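# Three arms move ball to other cup, reseat frame

## Task

Carry the ball into the cup on the opposite post and set the frame back in its proper spot resting on its supports; then open the grippers and withdraw the arms.

## Robot and tools

Robots: three identical i2rt Big YAM arms, arm1, arm2 and arm3. Each has six joints, a two-finger gripper and a wrist camera. Room cameras are cam_high and cam_low; wrist cameras are arm1_cam_wrist, arm2_cam_wrist, arm3_cam_wrist. Each foot (base_link) points along its own +x. Feet in the scene frame: arm1 at (1.453, 0.001, 0.802), facing roughly -y rotated (quat_wxyz about (0.014, 0.006, 0.004, -1.000), i.e. turned 180 degrees, facing -x); arm2 at (-0.723, 1.256, 0.793), quat (0.876, -0.005, -0.006, -0.483); arm3 at (-0.733, -1.253, 0.780), quat (0.875, -0.001, 0.002, 0.484). Reach is about 1.0 m from the joint1 axis.

Frame: one shared scene frame in metres, origin on the floor, +z up. The hand point sits between the finger pads, roughly 1 cm short of the tips. Fingers point along the hand's +z; they open and close along its y. Printed hand positions can be off, especially far out, and hands often settle a centimetre or more from where they were sent.

move: optional keys arm1, arm2, arm3 and cameras. Each arm key holds an object with joints, target, speed, or joints plus target. An arm not named keeps its old command (shown under as last shown with status not commanded). joints is an absolute goal per joint name: joint1_rad -2.879..2.879 (yaw about the foot, positive counter-clockwise from above, 0 points along the foot's +x); joint2_rad 0..3.141 (shoulder, 0 upper arm back and level, positive raises then swings forward); joint3_rad 0..3.019 (elbow, 0 folded, positive opens); joint4_rad -1.692..1.57 (hand pitch, positive tips fingers up); joint5_rad -1.57..1.57 (side swing, positive to the arm's right); joint6_rad -2.094..2.094 (roll, positive clockwise viewed from behind); gripper_m 0..0.093, the fingertip gap in metres. Done tolerances: ±0.045, 0.14, 0.09, 0.055, 0.03, 0.035 rad and ±0.003 m. target is one list of seven numbers [x, y, z, qw, qx, qy, qz]: an absolute hand pose in the scene frame, same form as the printed hand line, reached along a straight line starting from the current hand_target. When target is given, joints may only contain gripper_m. speed (0.002 to 0.5 m/s, default 0.25) is allowed only with target; turning is capped at twice that in rad/s. All hand paths in one call finish together, paced by the slowest; a path runs 0.5 to 10 s and stops short if it needs longer; no call exceeds 15 s. Paths ignore obstacles and other arms, and hands can lag, drift or overshoot speed, notably with a near-straight arm. Unknown keys make a call invalid; out-of-range values get it refused, and a refusal cancels the rest of that reply's move, wait and finished_scene calls. cameras: list of names, [] for none, omitted or ["all"] for all.

wait: seconds 0 to 10, plus cameras; commands nothing and returns full state. zoom_image: camera plus region [x0, y0, x1, y1] in pixels of that camera's latest image (896x504, origin top-left), at most 504x504. finished_scene: scene number; ends the scene irreversibly, so the goal must already hold with the arms released.

Results: each arm's joint_positions, Joint velocities ("within noise" when still), torques (joint order, positive toward larger angle, items 3 and 4 wrap at ±28 N m), hand and hand_target poses, and statuses. The move line lists each arm sent a motion with done or its worst status. off_target: stopped away from goal and may still push. time_out: the arm now holds targets near where it stopped and keeps pushing; send reported positions to relax. not_followed, joint command not followed or pose unreachable: a self/arm collision check or reachability withheld the targets (gripper still obeys); the arm may keep trying until given new targets. on_its_own lists uncommanded behaviour; held at shows a target, not a reading. The pictures line gives the image order; images may be slightly older than the state.

Gripping: gripper_m when squeezing a hard object reads up to about 0.005 m under its width (some grippers up to 0.002 m over); closed on nothing reads 0.000 to 0.003. Command about 0.005 m below the touch reading for full force, deeper for small, round or soft items. Release by sending a value well above the reading.

Avoid: arms pressing or hitting each other, including closing a gripper on another arm's fingers (the safety check can be late and allows fingers, housings and cameras to touch); pushing objects off the work area or to the floor; drops, releasing moving parts, slams and hard shoves. Arms keep pushing on contact and motors heat when holding loads, stretched out, or straining at unreachable poses; MOTOR HOT appears near 85 °C and at 100 °C the arm goes limp for 30 to 60 s or more (limit_stop_at_motor_heat; resend targets afterwards). Loose objects may occasionally be nudged by outside disturbances.

Each tool is called after ">>>" in YAML: its name, and indented under it one key for each argument.

## Session

>>> move:

Scene clock: 0.00 s.
Joint torques (N m): no reading
Motor temperatures (°C): arm1=[31 26 28 24 26 26 24] | arm2=[25 27 25 26 24 22 26] | arm3=[28 27 23 27 25 26 24]
Heat: arm1: hottest joint1_rad 31 °C; arm2: hottest joint2_rad 27 °C; arm3: hottest joint1_rad 28 °C.
Joint velocities: within noise
arm1.joint_positions: joint1_rad=-0.430 joint2_rad=+0.456 joint3_rad=+1.451 joint4_rad=-1.496 joint5_rad=+0.008 joint6_rad=-0.169 gripper_m=+0.09396
arm1.joint_status: not commanded
arm1.hand: x=+1.3223 y=+0.0502 z=+1.3611 quat_wxyz=(+0.151, -0.856, +0.099, +0.484) (m; scene frame)
arm1.hand_target: x=+1.3243 y=+0.0492 z=+1.3709 quat_wxyz=(+0.154, -0.850, +0.098, +0.494) (m; scene frame)
arm1.hand_status: not commanded
arm2.joint_positions: joint1_rad=-0.159 joint2_rad=+0.563 joint3_rad=+1.339 joint4_rad=-1.223 joint5_rad=+0.179 joint6_rad=+0.060 gripper_m=+0.09396
arm2.joint_status: not commanded
arm2.hand: x=-0.6649 y=+1.0411 z=+1.3495 quat_wxyz=(-0.418, -0.522, -0.658, +0.347) (m; scene frame)
arm2.hand_target: x=-0.6663 y=+1.0445 z=+1.3603 quat_wxyz=(-0.427, -0.519, -0.652, +0.352) (m; scene frame)
arm2.hand_status: not commanded
arm3.joint_positions: joint1_rad=+0.085 joint2_rad=+0.453 joint3_rad=+1.334 joint4_rad=-1.235 joint5_rad=+0.195 joint6_rad=+0.111 gripper_m=+0.09396
arm3.joint_status: not commanded
arm3.hand: x=-0.6184 y=-1.1050 z=+1.3466 quat_wxyz=(-0.512, +0.337, -0.747, -0.257) (m; scene frame)
arm3.hand_target: x=-0.6203 y=-1.1087 z=+1.3586 quat_wxyz=(-0.521, +0.333, -0.740, -0.264) (m; scene frame)
arm3.hand_status: not commanded
pictures: arm1_cam_wrist, arm2_cam_wrist, arm3_cam_wrist, cam_high, cam_low
camera_calibration:
arm1_cam_wrist: T_world_to_cam=[[0.328646, 0.927293, 0.179216, -0.727029], [0.883572, -0.234848, -0.40515, -0.602697], [-0.333605, 0.291502, -0.896513, 1.77148], [0, 0, 0, 1]] pos_world=[1.36243, 0.0162388, 1.47426]
arm2_cam_wrist: T_world_to_cam=[[-0.977649, -0.209434, 0.0184212, -0.45841], [-0.189655, 0.840709, -0.507188, -0.309064], [0.0907357, -0.499346, -0.861638, 1.86683], [0, 0, 0, 1]] pos_world=[-0.676167, 1.09602, 1.46022]
arm3_cam_wrist: T_world_to_cam=[[0.770835, -0.636201, -0.0325708, -0.182713], [-0.544462, -0.631415, -0.552156, -0.28753], [0.330717, 0.443355, -0.833104, 1.94245], [0, 0, 0, 1]] pos_world=[-0.658109, -1.15899, 1.45355]

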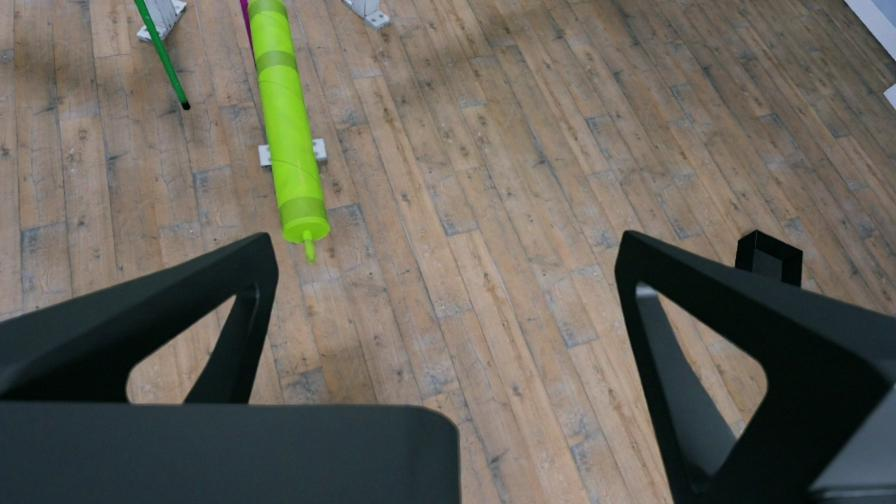

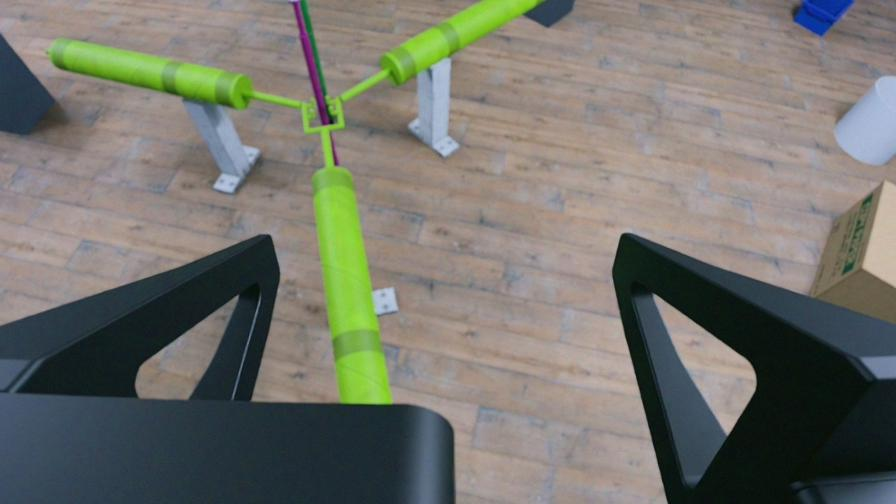

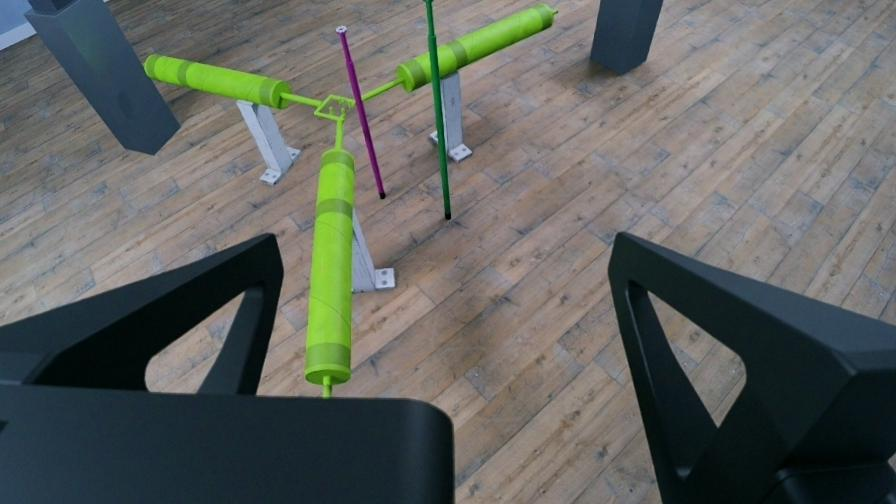

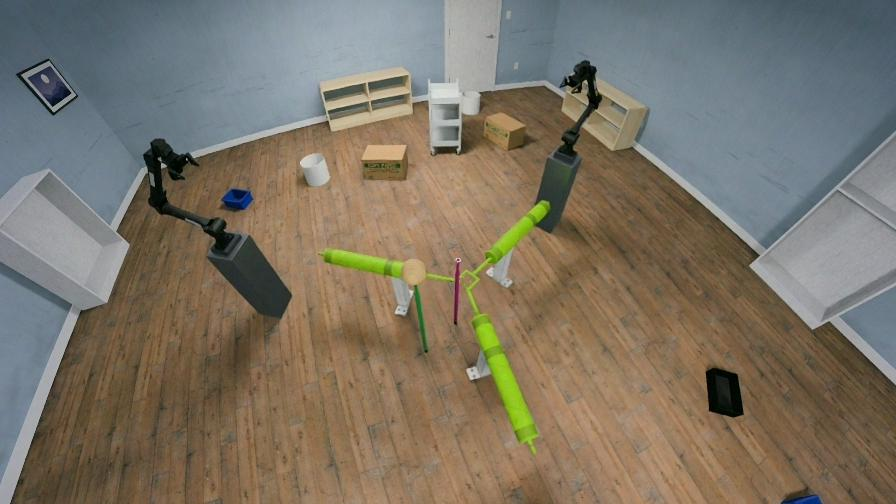

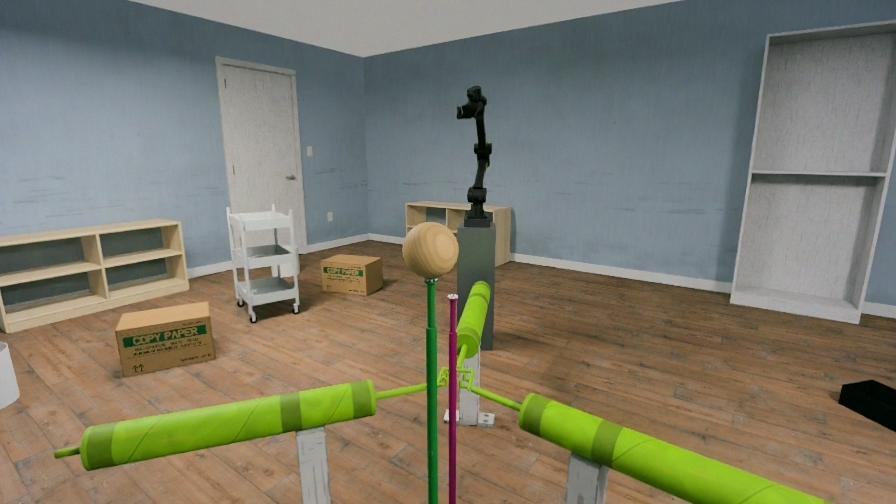

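>>> zoom_image:
  camera: "cam_high"
  region: [370, 230, 550, 340]

>>> zoom_image:
  camera: "cam_low"
  region: [370, 200, 550, 420]

>>> zoom_image:
  camera: "arm2_cam_wrist"
  region: [230, 0, 430, 190]

>>> zoom_image:
  camera: "arm3_cam_wrist"
  region: [280, 0, 480, 180]

Scaled by 2.800 from the camera's 896x504 image, which has a finer 1280x720 frame.

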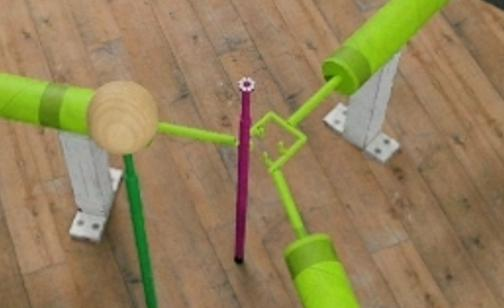

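Scaled by 2.291 from the camera's 896x504 image, which has a finer 1280x720 frame.

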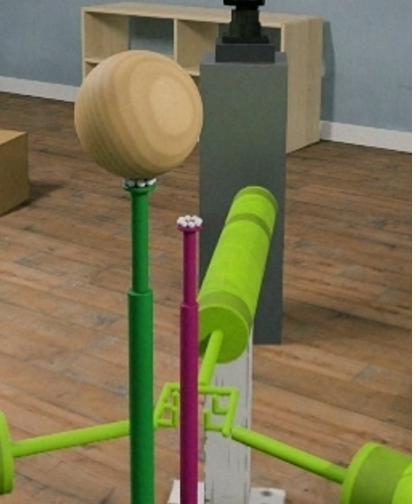

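Scaled by 2.520 from the camera's 896x504 image, which has a finer 1280x720 frame.

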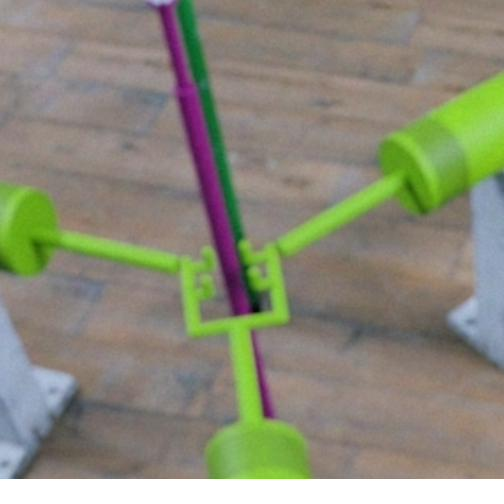

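Scaled by 2.520 from the camera's 896x504 image, which has a finer 1280x720 frame.

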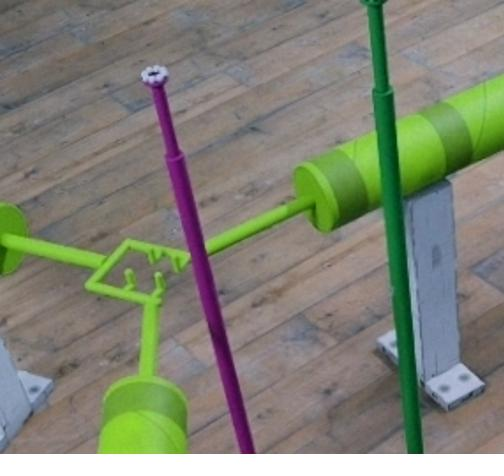

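>>> move:
  arm1: {"target":[0.93,0.045,0.65,0.0095,-0.9652,0.0354,0.2586],"speed":0.3}
  arm2: {"target":[-0.55,1.05,0.65,0.2192,0.5133,0.8182,-0.1375],"speed":0.3}
  arm3: {"target":[-0.685,-0.74,0.65,0.2287,-0.4519,0.8537,0.1211],"speed":0.3}

Scene clock: 73.30 s.
Joint torques (N m): arm1=[-2.02 -14.97 5.22 1.89 -0.13 0.07] | arm2=[0.09 -7.18 -1.09 1.32 -0.08 -0.15] | arm3=[-0.56 -11.63 6.94 1.76 0.22 0.12]
Motor temperatures (°C): arm1=[30 27 34 24 26 26 23] | arm2=[25 27 36 27 24 22 26] | arm3=[28 27 32 27 24 25 24]
Heat: arm1: hottest joint3_rad 34 °C; arm2: hottest joint3_rad 36 °C; arm3: hottest joint3_rad 32 °C.
move: arm1 off_target; arm2 done; arm3 off_target
Joint velocities: within noise
arm1.joint_positions: joint1_rad=-0.101 joint2_rad=+2.093 joint3_rad=+0.848 joint4_rad=+0.170 joint5_rad=-0.011 joint6_rad=+0.006 gripper_m=+0.09396
arm1.joint_status: not commanded
arm1.hand: x=+0.9469 y=+0.0377 z=+0.6427 quat_wxyz=(+0.008, -0.970, +0.036, +0.240) (m; scene frame)
arm1.hand_target: x=+0.9305 y=+0.0451 z=+0.6505 quat_wxyz=(+0.010, -0.965, +0.035, +0.259) (m; scene frame)
arm1.hand_status: off_target (0.020 m and 2.2 deg from the pose sent, 0.812 m and 33.9 deg at the start)
arm2.joint_positions: joint1_rad=+0.263 joint2_rad=+2.018 joint3_rad=+0.201 joint4_rad=+0.730 joint5_rad=+0.176 joint6_rad=+0.338 gripper_m=+0.09396
arm2.joint_status: not commanded
arm2.hand: x=-0.5468 y=+1.0505 z=+0.6541 quat_wxyz=(-0.223, -0.515, -0.816, +0.136) (m; scene frame)
arm2.hand_target: x=-0.5500 y=+1.0500 z=+0.6502 quat_wxyz=(-0.219, -0.514, -0.818, +0.138) (m; scene frame)
arm2.hand_status: done (0.005 m and 0.5 deg from the pose sent, 0.709 m and 38.0 deg at the start; pose on its path clipped on 21 of 139 steps)
arm3.joint_positions: joint1_rad=+0.567 joint2_rad=+2.026 joint3_rad=+0.861 joint4_rad=+0.014 joint5_rad=+0.290 joint6_rad=+0.523 gripper_m=+0.09396
arm3.joint_status: not commanded
arm3.hand: x=-0.6877 y=-0.7558 z=+0.6496 quat_wxyz=(-0.223, +0.462, -0.852, -0.108) (m; scene frame)
arm3.hand_target: x=-0.6850 y=-0.7405 z=+0.6504 quat_wxyz=(-0.229, +0.452, -0.854, -0.121) (m; scene frame)
arm3.hand_status: off_target (0.016 m and 2.0 deg from the pose sent, 0.789 m and 40.4 deg at the start)
pictures: arm1_cam_wrist, arm2_cam_wrist, arm3_cam_wrist, cam_high, cam_low
camera_calibration:
arm1_cam_wrist: T_world_to_cam=[[0.0768939, 0.996843, 0.0197777, -0.125046], [0.985821, -0.0789811, 0.148048, -1.02327], [0.149143, 0.00811328, -0.988782, 0.618794], [0, 0, 0, 1]] pos_world=[0.926088, 0.0388121, 0.765819]
arm2_cam_wrist: T_world_to_cam=[[-0.903902, -0.427709, -0.0050569, -0.0431317], [-0.426491, 0.900299, 0.086987, -1.22806], [-0.0326525, 0.0807845, -0.996197, 0.672678], [0, 0, 0, 1]] pos_world=[-0.540779, 1.03283, 0.776726]
arm3_cam_wrist: T_world_to_cam=[[0.838704, -0.544136, 0.0221694, 0.150898], [-0.541894, -0.829819, 0.133236, -1.08305], [-0.054102, -0.123759, -0.990836, 0.639077], [0, 0, 0, 1]] pos_world=[-0.678882, -0.737535, 0.774177]

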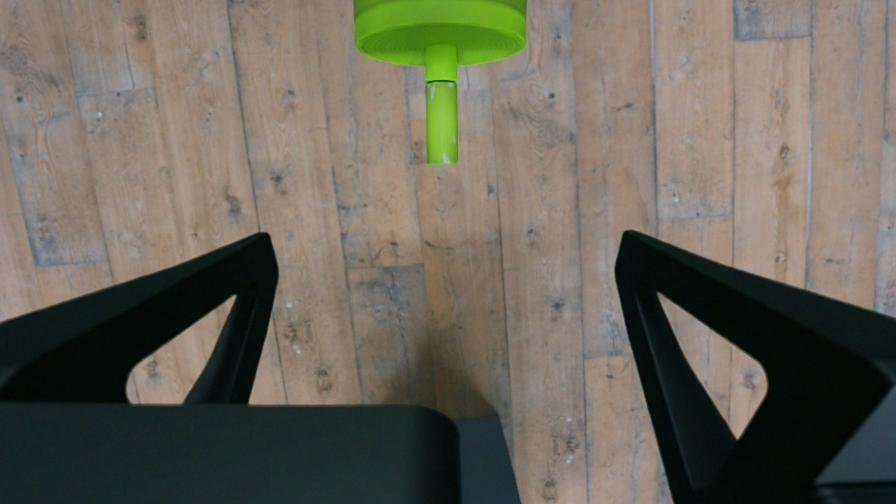

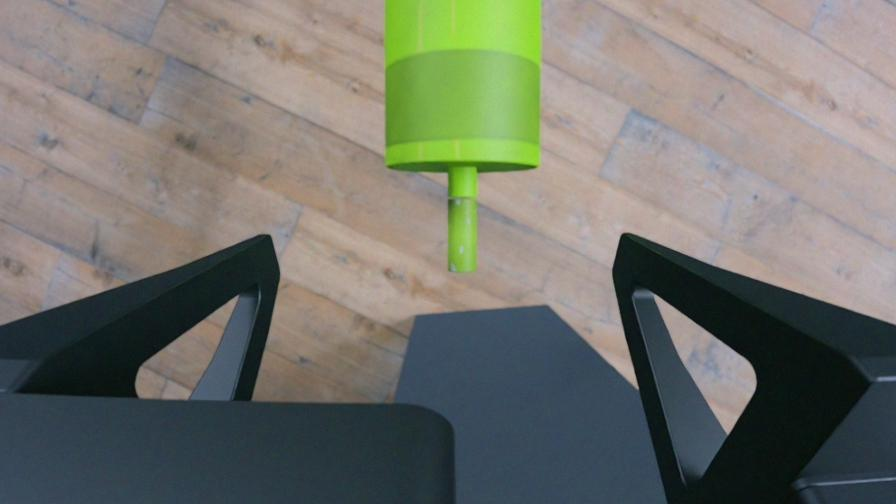

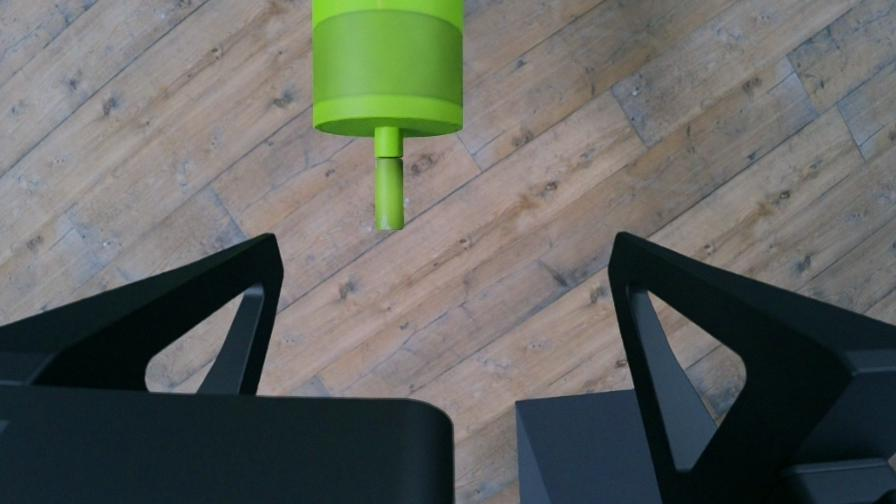

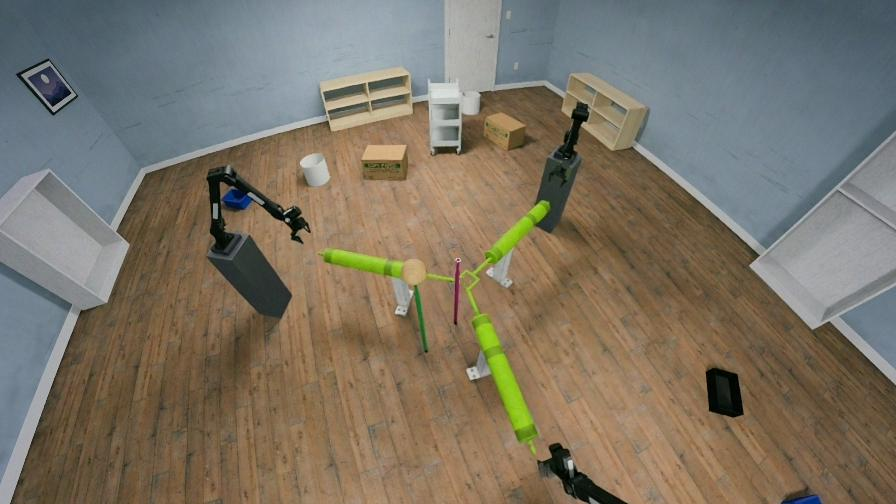

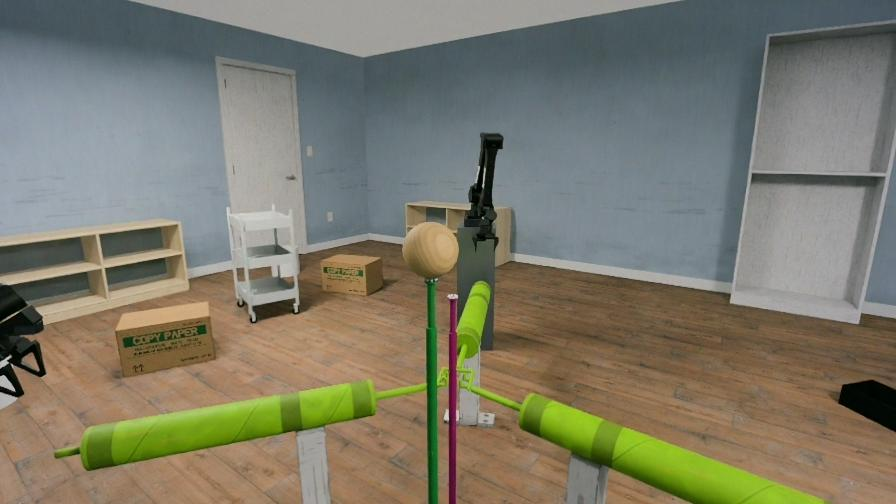

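>>> move:
  arm1: {"target":[0.879,0.051,0.485,0.0095,-0.9652,0.0354,0.2586],"speed":0.2}
  arm2: {"target":[-0.556,1.044,0.477,0.2192,0.5133,0.8182,-0.1375],"speed":0.2}
  arm3: {"target":[-0.702,-0.709,0.479,0.2287,-0.4519,0.8537,0.1211],"speed":0.2}

Scene clock: 85.13 s.
Joint torques (N m): arm1=[-2.08 -18.08 3.49 1.81 -0.13 0.07] | arm2=[0.21 -9.35 -3.74 1.31 -0.1 -0.16] | arm3=[0.62 -14.21 4.19 1.76 0.43 0.13]
Motor temperatures (°C): arm1=[30 28 32 24 26 25 23] | arm2=[25 28 33 26 24 22 26] | arm3=[28 28 31 27 24 25 24]
Heat: arm1: hottest joint3_rad 32 °C; arm2: hottest joint3_rad 33 °C; arm3: hottest joint3_rad 31 °C.
move: arm1 off_target; arm2 done; arm3 done
Joint velocities: within noise
arm1.joint_positions: joint1_rad=-0.101 joint2_rad=+2.577 joint3_rad=+1.188 joint4_rad=+0.322 joint5_rad=-0.011 joint6_rad=+0.006 gripper_m=+0.09396
arm1.joint_status: not commanded
arm1.hand: x=+0.8916 y=+0.0434 z=+0.4805 quat_wxyz=(+0.008, -0.969, +0.036, +0.244) (m; scene frame)
arm1.hand_target: x=+0.8793 y=+0.0511 z=+0.4853 quat_wxyz=(+0.010, -0.965, +0.036, +0.259) (m; scene frame)
arm1.hand_status: off_target (0.015 m and 1.7 deg from the pose sent, 0.172 m and 2.2 deg at the start)
arm2.joint_positions: joint1_rad=+0.223 joint2_rad=+2.802 joint3_rad=+0.525 joint4_rad=+1.192 joint5_rad=+0.158 joint6_rad=+0.302 gripper_m=+0.09396
arm2.joint_status: not commanded
arm2.hand: x=-0.5517 y=+1.0430 z=+0.4836 quat_wxyz=(-0.221, -0.515, -0.817, +0.136) (m; scene frame)
arm2.hand_target: x=-0.5560 y=+1.0441 z=+0.4772 quat_wxyz=(-0.219, -0.513, -0.818, +0.138) (m; scene frame)
arm2.hand_status: done (0.008 m and 0.4 deg from the pose sent, 0.177 m and 0.5 deg at the start)
arm3.joint_positions: joint1_rad=+0.587 joint2_rad=+2.515 joint3_rad=+1.129 joint4_rad=+0.235 joint5_rad=+0.300 joint6_rad=+0.555 gripper_m=+0.09396
arm3.joint_status: not commanded
arm3.hand: x=-0.6979 y=-0.7173 z=+0.4823 quat_wxyz=(-0.224, +0.455, -0.854, -0.111) (m; scene frame)
arm3.hand_target: x=-0.7020 y=-0.7092 z=+0.4792 quat_wxyz=(-0.228, +0.452, -0.854, -0.121) (m; scene frame)
arm3.hand_status: done (0.010 m and 1.3 deg from the pose sent, 0.178 m and 2.0 deg at the start)
pictures: arm1_cam_wrist, arm2_cam_wrist, arm3_cam_wrist, cam_high, cam_low
camera_calibration:
arm1_cam_wrist: T_world_to_cam=[[0.0769769, 0.996837, 0.0197617, -0.123312], [0.987146, -0.078983, 0.138939, -0.940978], [0.14006, 0.00881263, -0.990104, 0.475336], [0, 0, 0, 1]] pos_world=[0.8718, 0.0444114, 0.603807]
arm2_cam_wrist: T_world_to_cam=[[-0.904334, -0.426811, -0.00348746, -0.0536417], [-0.425341, 0.900479, 0.0906786, -1.20986], [-0.0355622, 0.0834871, -0.995874, 0.498657], [0, 0, 0, 1]] pos_world=[-0.545381, 1.02493, 0.606121]
arm3_cam_wrist: T_world_to_cam=[[0.832148, -0.55437, 0.0142576, 0.175916], [-0.551377, -0.82436, 0.128118, -1.03465], [-0.0592713, -0.114474, -0.991656, 0.480841], [0, 0, 0, 1]] pos_world=[-0.688371, -0.700358, 0.606878]

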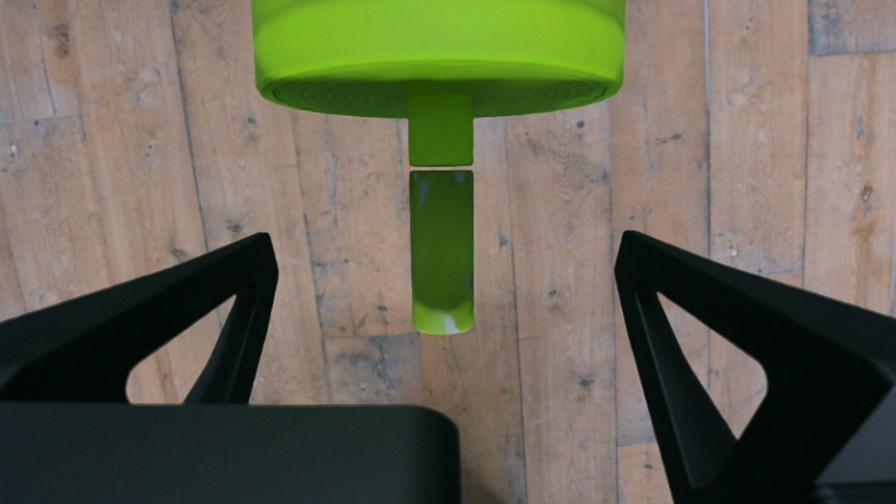

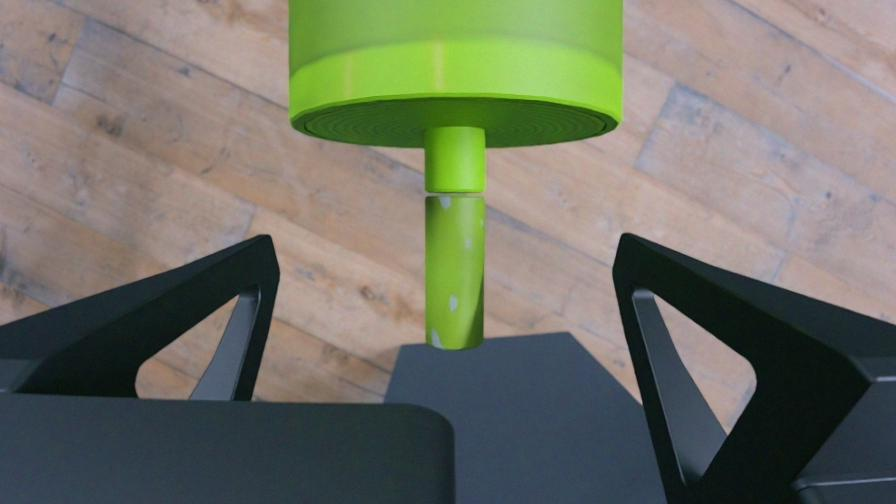

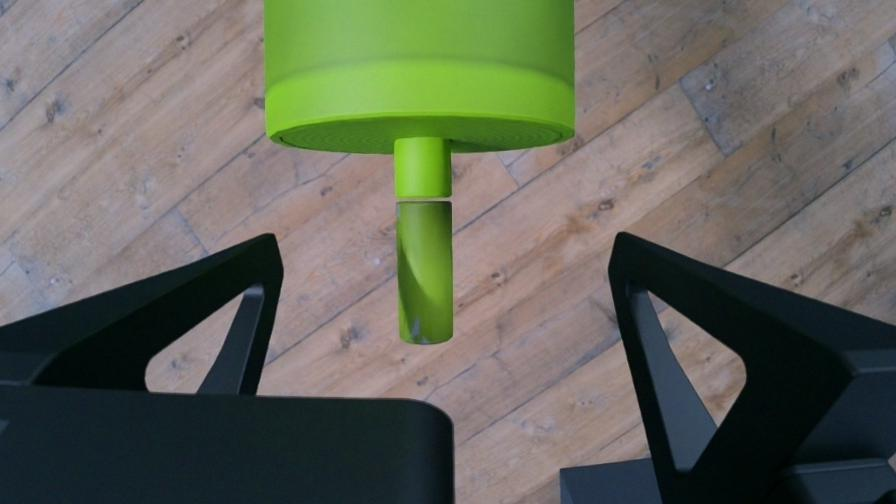

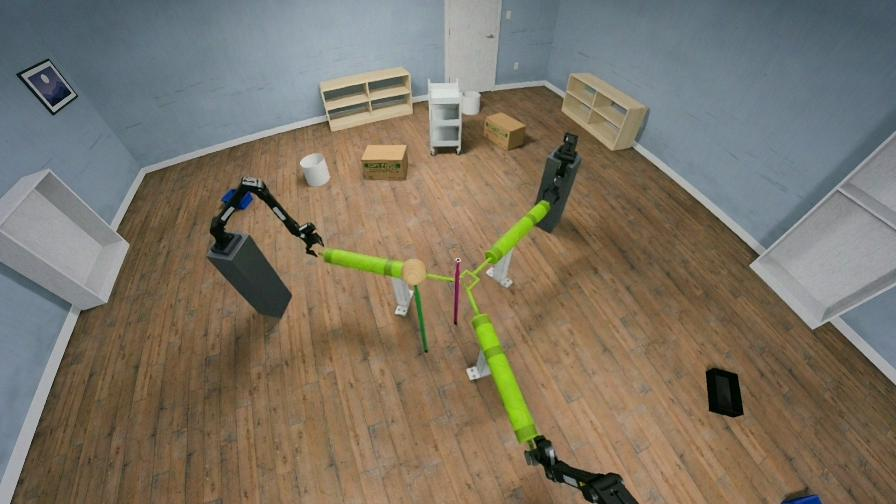

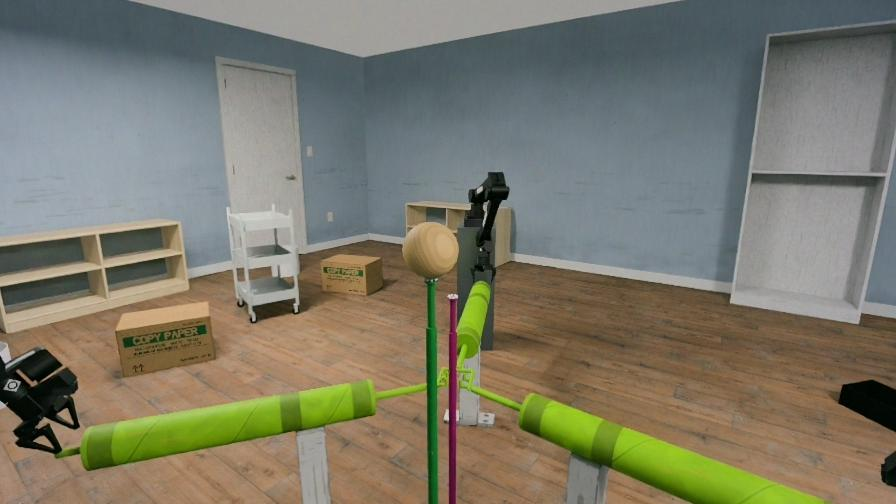

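>>> move:
  arm1: {"target":[0.879,0.051,0.464,0.0095,-0.9652,0.0354,0.2586],"speed":0.1}
  arm2: {"target":[-0.558,1.044,0.453,0.2192,0.5133,0.8182,-0.1375],"speed":0.1}
  arm3: {"target":[-0.708,-0.705,0.453,0.2287,-0.4519,0.8537,0.1211],"speed":0.1}
  cameras: ["arm1_cam_wrist","arm2_cam_wrist","arm3_cam_wrist"]

>>> move:
  arm1: {"joints":{"gripper_m":0.005}}
  arm2: {"joints":{"gripper_m":0.005}}
  arm3: {"joints":{"gripper_m":0.005}}

Scene clock: 96.73 s.
Joint torques (N m): arm1=[-2.02 -18.08 3.47 1.92 -0.12 0.07] | arm2=[0.21 -9.29 -3.86 1.28 -0.1 -0.17] | arm3=[0.67 -14.27 4.08 1.74 0.44 0.13]
Motor temperatures (°C): arm1=[30 28 31 24 26 25 23] | arm2=[25 28 32 26 24 22 26] | arm3=[28 29 30 27 24 25 24]
Heat: arm1: hottest joint3_rad 31 °C; arm2: hottest joint3_rad 32 °C; arm3: hottest joint3_rad 30 °C.
move: arm1 off_target; arm2 done; arm3 done
Joint velocities: within noise
arm1.joint_positions: joint1_rad=-0.101 joint2_rad=+2.629 joint3_rad=+1.223 joint4_rad=+0.338 joint5_rad=-0.011 joint6_rad=+0.006 gripper_m=+0.09396
arm1.joint_status: not commanded
arm1.hand: x=+0.8912 y=+0.0436 z=+0.4607 quat_wxyz=(+0.008, -0.969, +0.036, +0.244) (m; scene frame)
arm1.hand_target: x=+0.8792 y=+0.0511 z=+0.4644 quat_wxyz=(+0.010, -0.965, +0.036, +0.259) (m; scene frame)
arm1.hand_status: off_target (0.015 m and 1.7 deg from the pose sent, 0.022 m and 1.7 deg at the start)
arm2.joint_positions: joint1_rad=+0.216 joint2_rad=+2.873 joint3_rad=+0.583 joint4_rad=+1.209 joint5_rad=+0.154 joint6_rad=+0.296 gripper_m=+0.09396
arm2.joint_status: not commanded
arm2.hand: x=-0.5522 y=+1.0415 z=+0.4601 quat_wxyz=(-0.222, -0.515, -0.816, +0.136) (m; scene frame)
arm2.hand_target: x=-0.5579 y=+1.0442 z=+0.4532 quat_wxyz=(-0.219, -0.513, -0.818, +0.137) (m; scene frame)
arm2.hand_status: done (0.010 m and 0.5 deg from the pose sent, 0.031 m and 0.4 deg at the start)
arm3.joint_positions: joint1_rad=+0.599 joint2_rad=+2.582 joint3_rad=+1.183 joint4_rad=+0.247 joint5_rad=+0.306 joint6_rad=+0.567 gripper_m=+0.09396
arm3.joint_status: not commanded
arm3.hand: x=-0.7036 y=-0.7119 z=+0.4579 quat_wxyz=(-0.225, +0.455, -0.854, -0.112) (m; scene frame)
arm3.hand_target: x=-0.7081 y=-0.7053 z=+0.4532 quat_wxyz=(-0.229, +0.452, -0.854, -0.121) (m; scene frame)
arm3.hand_status: done (0.010 m and 1.1 deg from the pose sent, 0.033 m and 1.3 deg at the start)
pictures: arm1_cam_wrist, arm2_cam_wrist, arm3_cam_wrist
camera_calibration:
arm1_cam_wrist: T_world_to_cam=[[0.0769814, 0.996837, 0.019726, -0.12307], [0.987032, -0.0789895, 0.139742, -0.938171], [0.140858, 0.00871265, -0.989991, 0.454931], [0, 0, 0, 1]] pos_world=[0.871399, 0.0446115, 0.583908]
arm2_cam_wrist: T_world_to_cam=[[-0.904153, -0.427185, -0.0044855, -0.0538463], [-0.425889, 0.900485, 0.0880083, -1.20562], [-0.0335567, 0.0814833, -0.99611, 0.478725], [0, 0, 0, 1]] pos_world=[-0.54608, 1.02363, 0.582725]
arm3_cam_wrist: T_world_to_cam=[[0.831955, -0.55469, 0.0130414, 0.184321], [-0.5517, -0.824515, 0.125704, -1.02938], [-0.0589741, -0.111775, -0.991982, 0.459266], [0, 0, 0, 1]] pos_world=[-0.694172, -0.695166, 0.582578]

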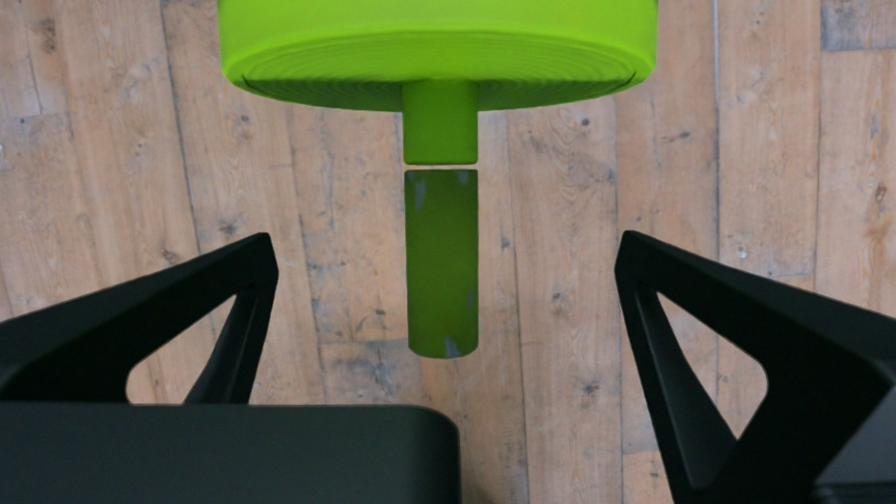

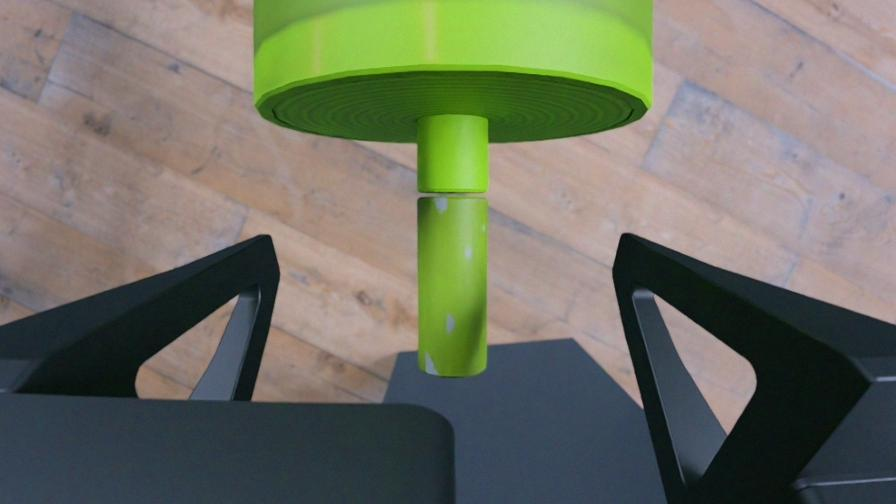

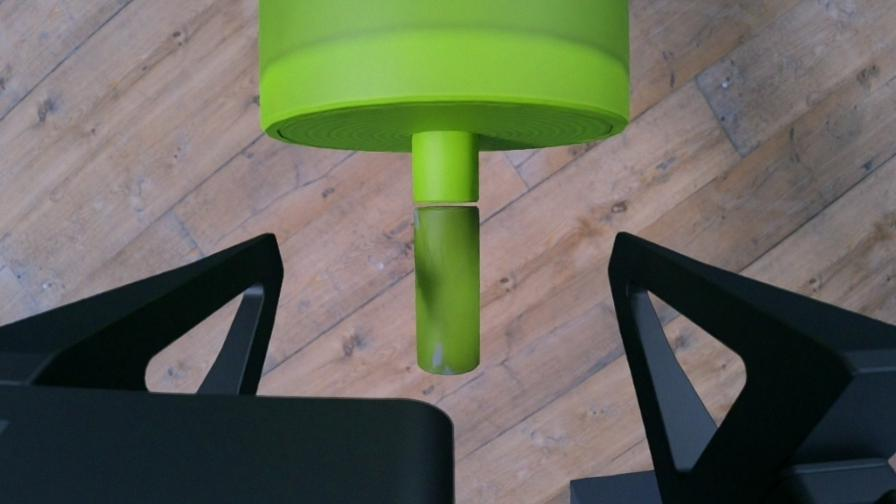

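Scene clock: 97.57 s.
Joint torques (N m): arm1=[-1.96 -18.2 3.49 1.95 0.02 0.07] | arm2=[0.38 -9.17 -3.79 1.13 -0.19 -0.16] | arm3=[0.73 -14.27 4.03 1.63 0.24 0.12]
Motor temperatures (°C): arm1=[30 28 31 24 26 25 23] | arm2=[25 28 32 26 24 22 26] | arm3=[28 29 30 27 24 25 24]
Heat: arm1: hottest joint3_rad 31 °C; arm2: hottest joint3_rad 32 °C; arm3: hottest joint3_rad 30 °C.
move: arm1 off_target; arm2 off_target; arm3 done
Joint velocities: within noise
arm1.joint_positions: joint1_rad=-0.101 joint2_rad=+2.629 joint3_rad=+1.223 joint4_rad=+0.338 joint5_rad=-0.014 joint6_rad=+0.006 gripper_m=+0.01630
arm1.joint_status: gripper_m off_target (ended at +0.01634, target +0.00500)
arm1.hand: x=+0.8912 y=+0.0429 z=+0.4607 quat_wxyz=(+0.006, -0.969, +0.035, +0.244) (m; scene frame)
arm1.hand_target: x=+0.8793 y=+0.0511 z=+0.4644 quat_wxyz=(+0.010, -0.965, +0.035, +0.259) (m; scene frame)
arm1.hand_status: not commanded
arm2.joint_positions: joint1_rad=+0.213 joint2_rad=+2.872 joint3_rad=+0.582 joint4_rad=+1.214 joint5_rad=+0.157 joint6_rad=+0.295 gripper_m=+0.01170
arm2.joint_status: gripper_m off_target (ended at +0.01173, target +0.00500)
arm2.hand: x=-0.5526 y=+1.0402 z=+0.4611 quat_wxyz=(-0.224, -0.516, -0.815, +0.138) (m; scene frame)
arm2.hand_target: x=-0.5580 y=+1.0441 z=+0.4532 quat_wxyz=(-0.219, -0.513, -0.818, +0.138) (m; scene frame)
arm2.hand_status: not commanded
arm3.joint_positions: joint1_rad=+0.599 joint2_rad=+2.582 joint3_rad=+1.183 joint4_rad=+0.250 joint5_rad=+0.310 joint6_rad=+0.567 gripper_m=+0.00519
arm3.joint_status: all done
arm3.hand: x=-0.7030 y=-0.7109 z=+0.4585 quat_wxyz=(-0.228, +0.454, -0.854, -0.113) (m; scene frame)
arm3.hand_target: x=-0.7081 y=-0.7053 z=+0.4532 quat_wxyz=(-0.229, +0.452, -0.854, -0.121) (m; scene frame)
arm3.hand_status: not commanded
pictures: arm1_cam_wrist, arm2_cam_wrist, arm3_cam_wrist, cam_high, cam_low
camera_calibration:
arm1_cam_wrist: T_world_to_cam=[[0.075204, 0.997032, 0.0164515, -0.119325], [0.987203, -0.076769, 0.139777, -0.938464], [0.140625, 0.00572923, -0.990046, 0.455304], [0, 0, 0, 1]] pos_world=[0.8714, 0.0443177, 0.58391]
arm2_cam_wrist: T_world_to_cam=[[-0.905552, -0.424222, -0.00330279, -0.0590846], [-0.422998, 0.902289, 0.0833464, -1.20284], [-0.0323774, 0.0768716, -0.996515, 0.485369], [0, 0, 0, 1]] pos_world=[-0.546587, 1.02293, 0.583735]
arm3_cam_wrist: T_world_to_cam=[[0.830772, -0.556437, 0.0139689, 0.181766], [-0.553819, -0.823832, 0.12077, -1.02702], [-0.0556927, -0.108068, -0.992582, 0.465235], [0, 0, 0, 1]] pos_world=[-0.693881, -0.694675, 0.583278]

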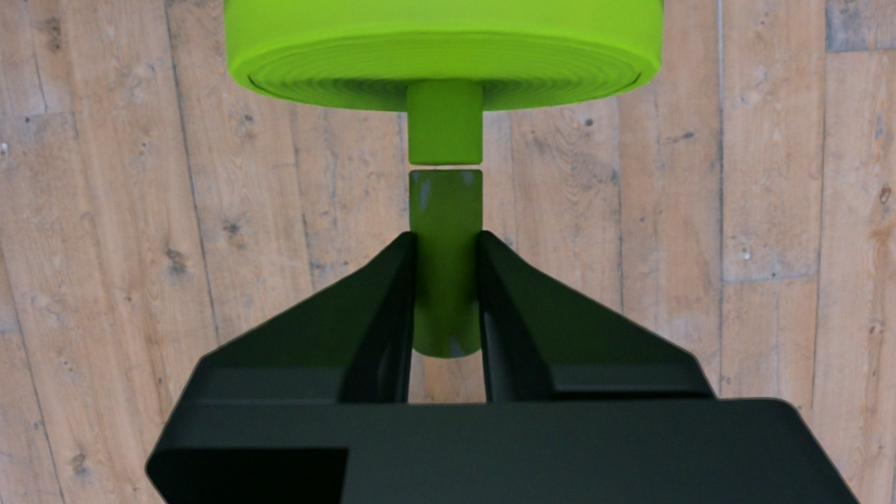

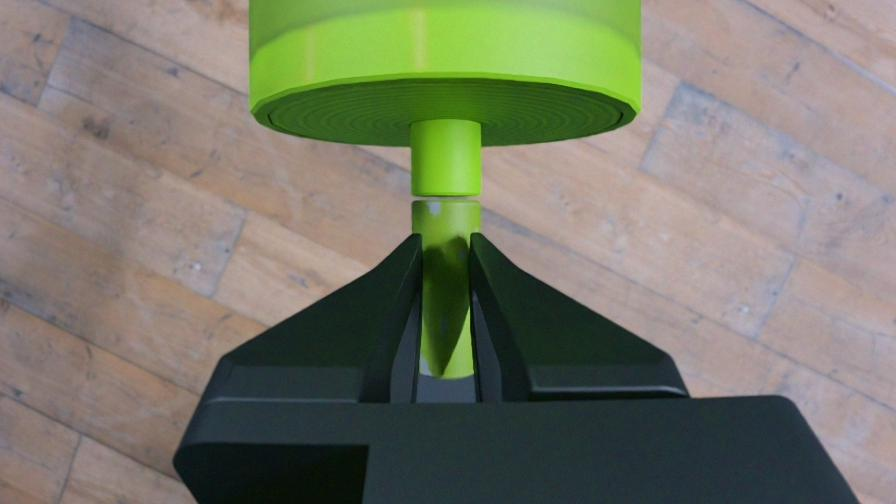

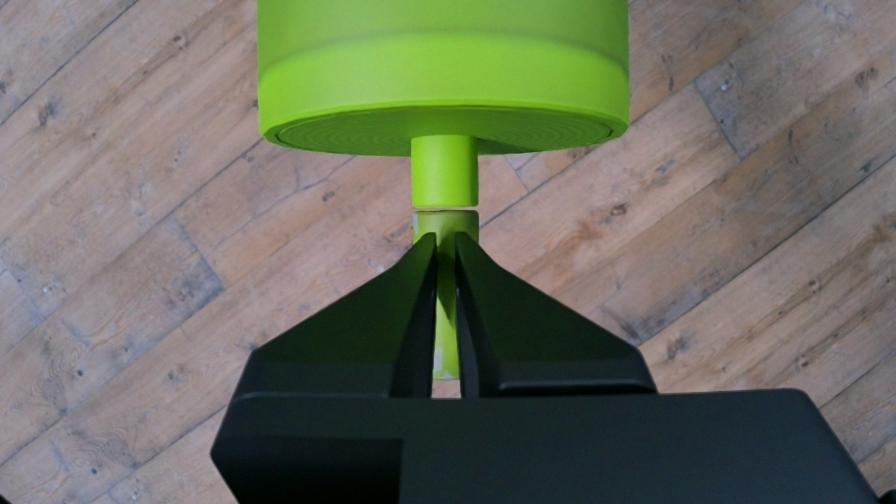

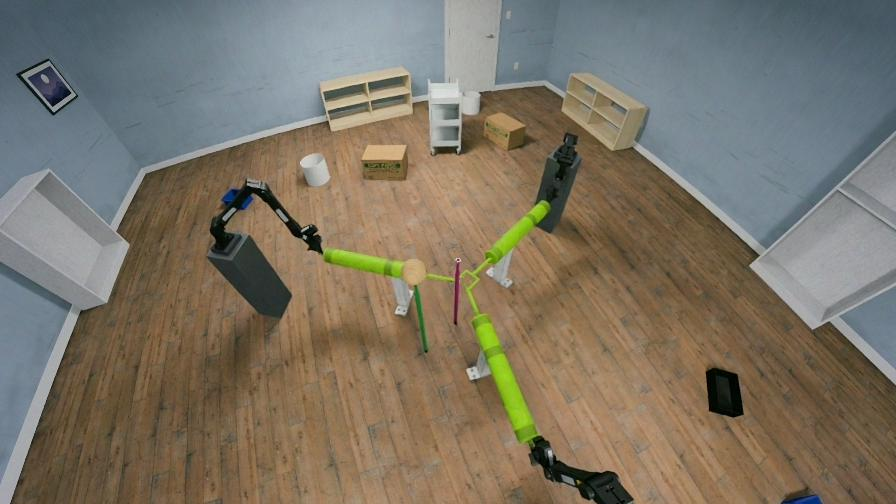

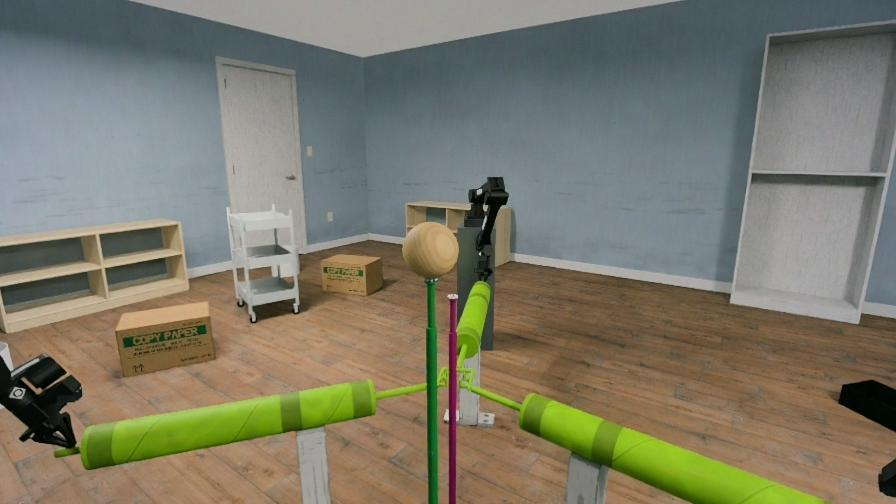

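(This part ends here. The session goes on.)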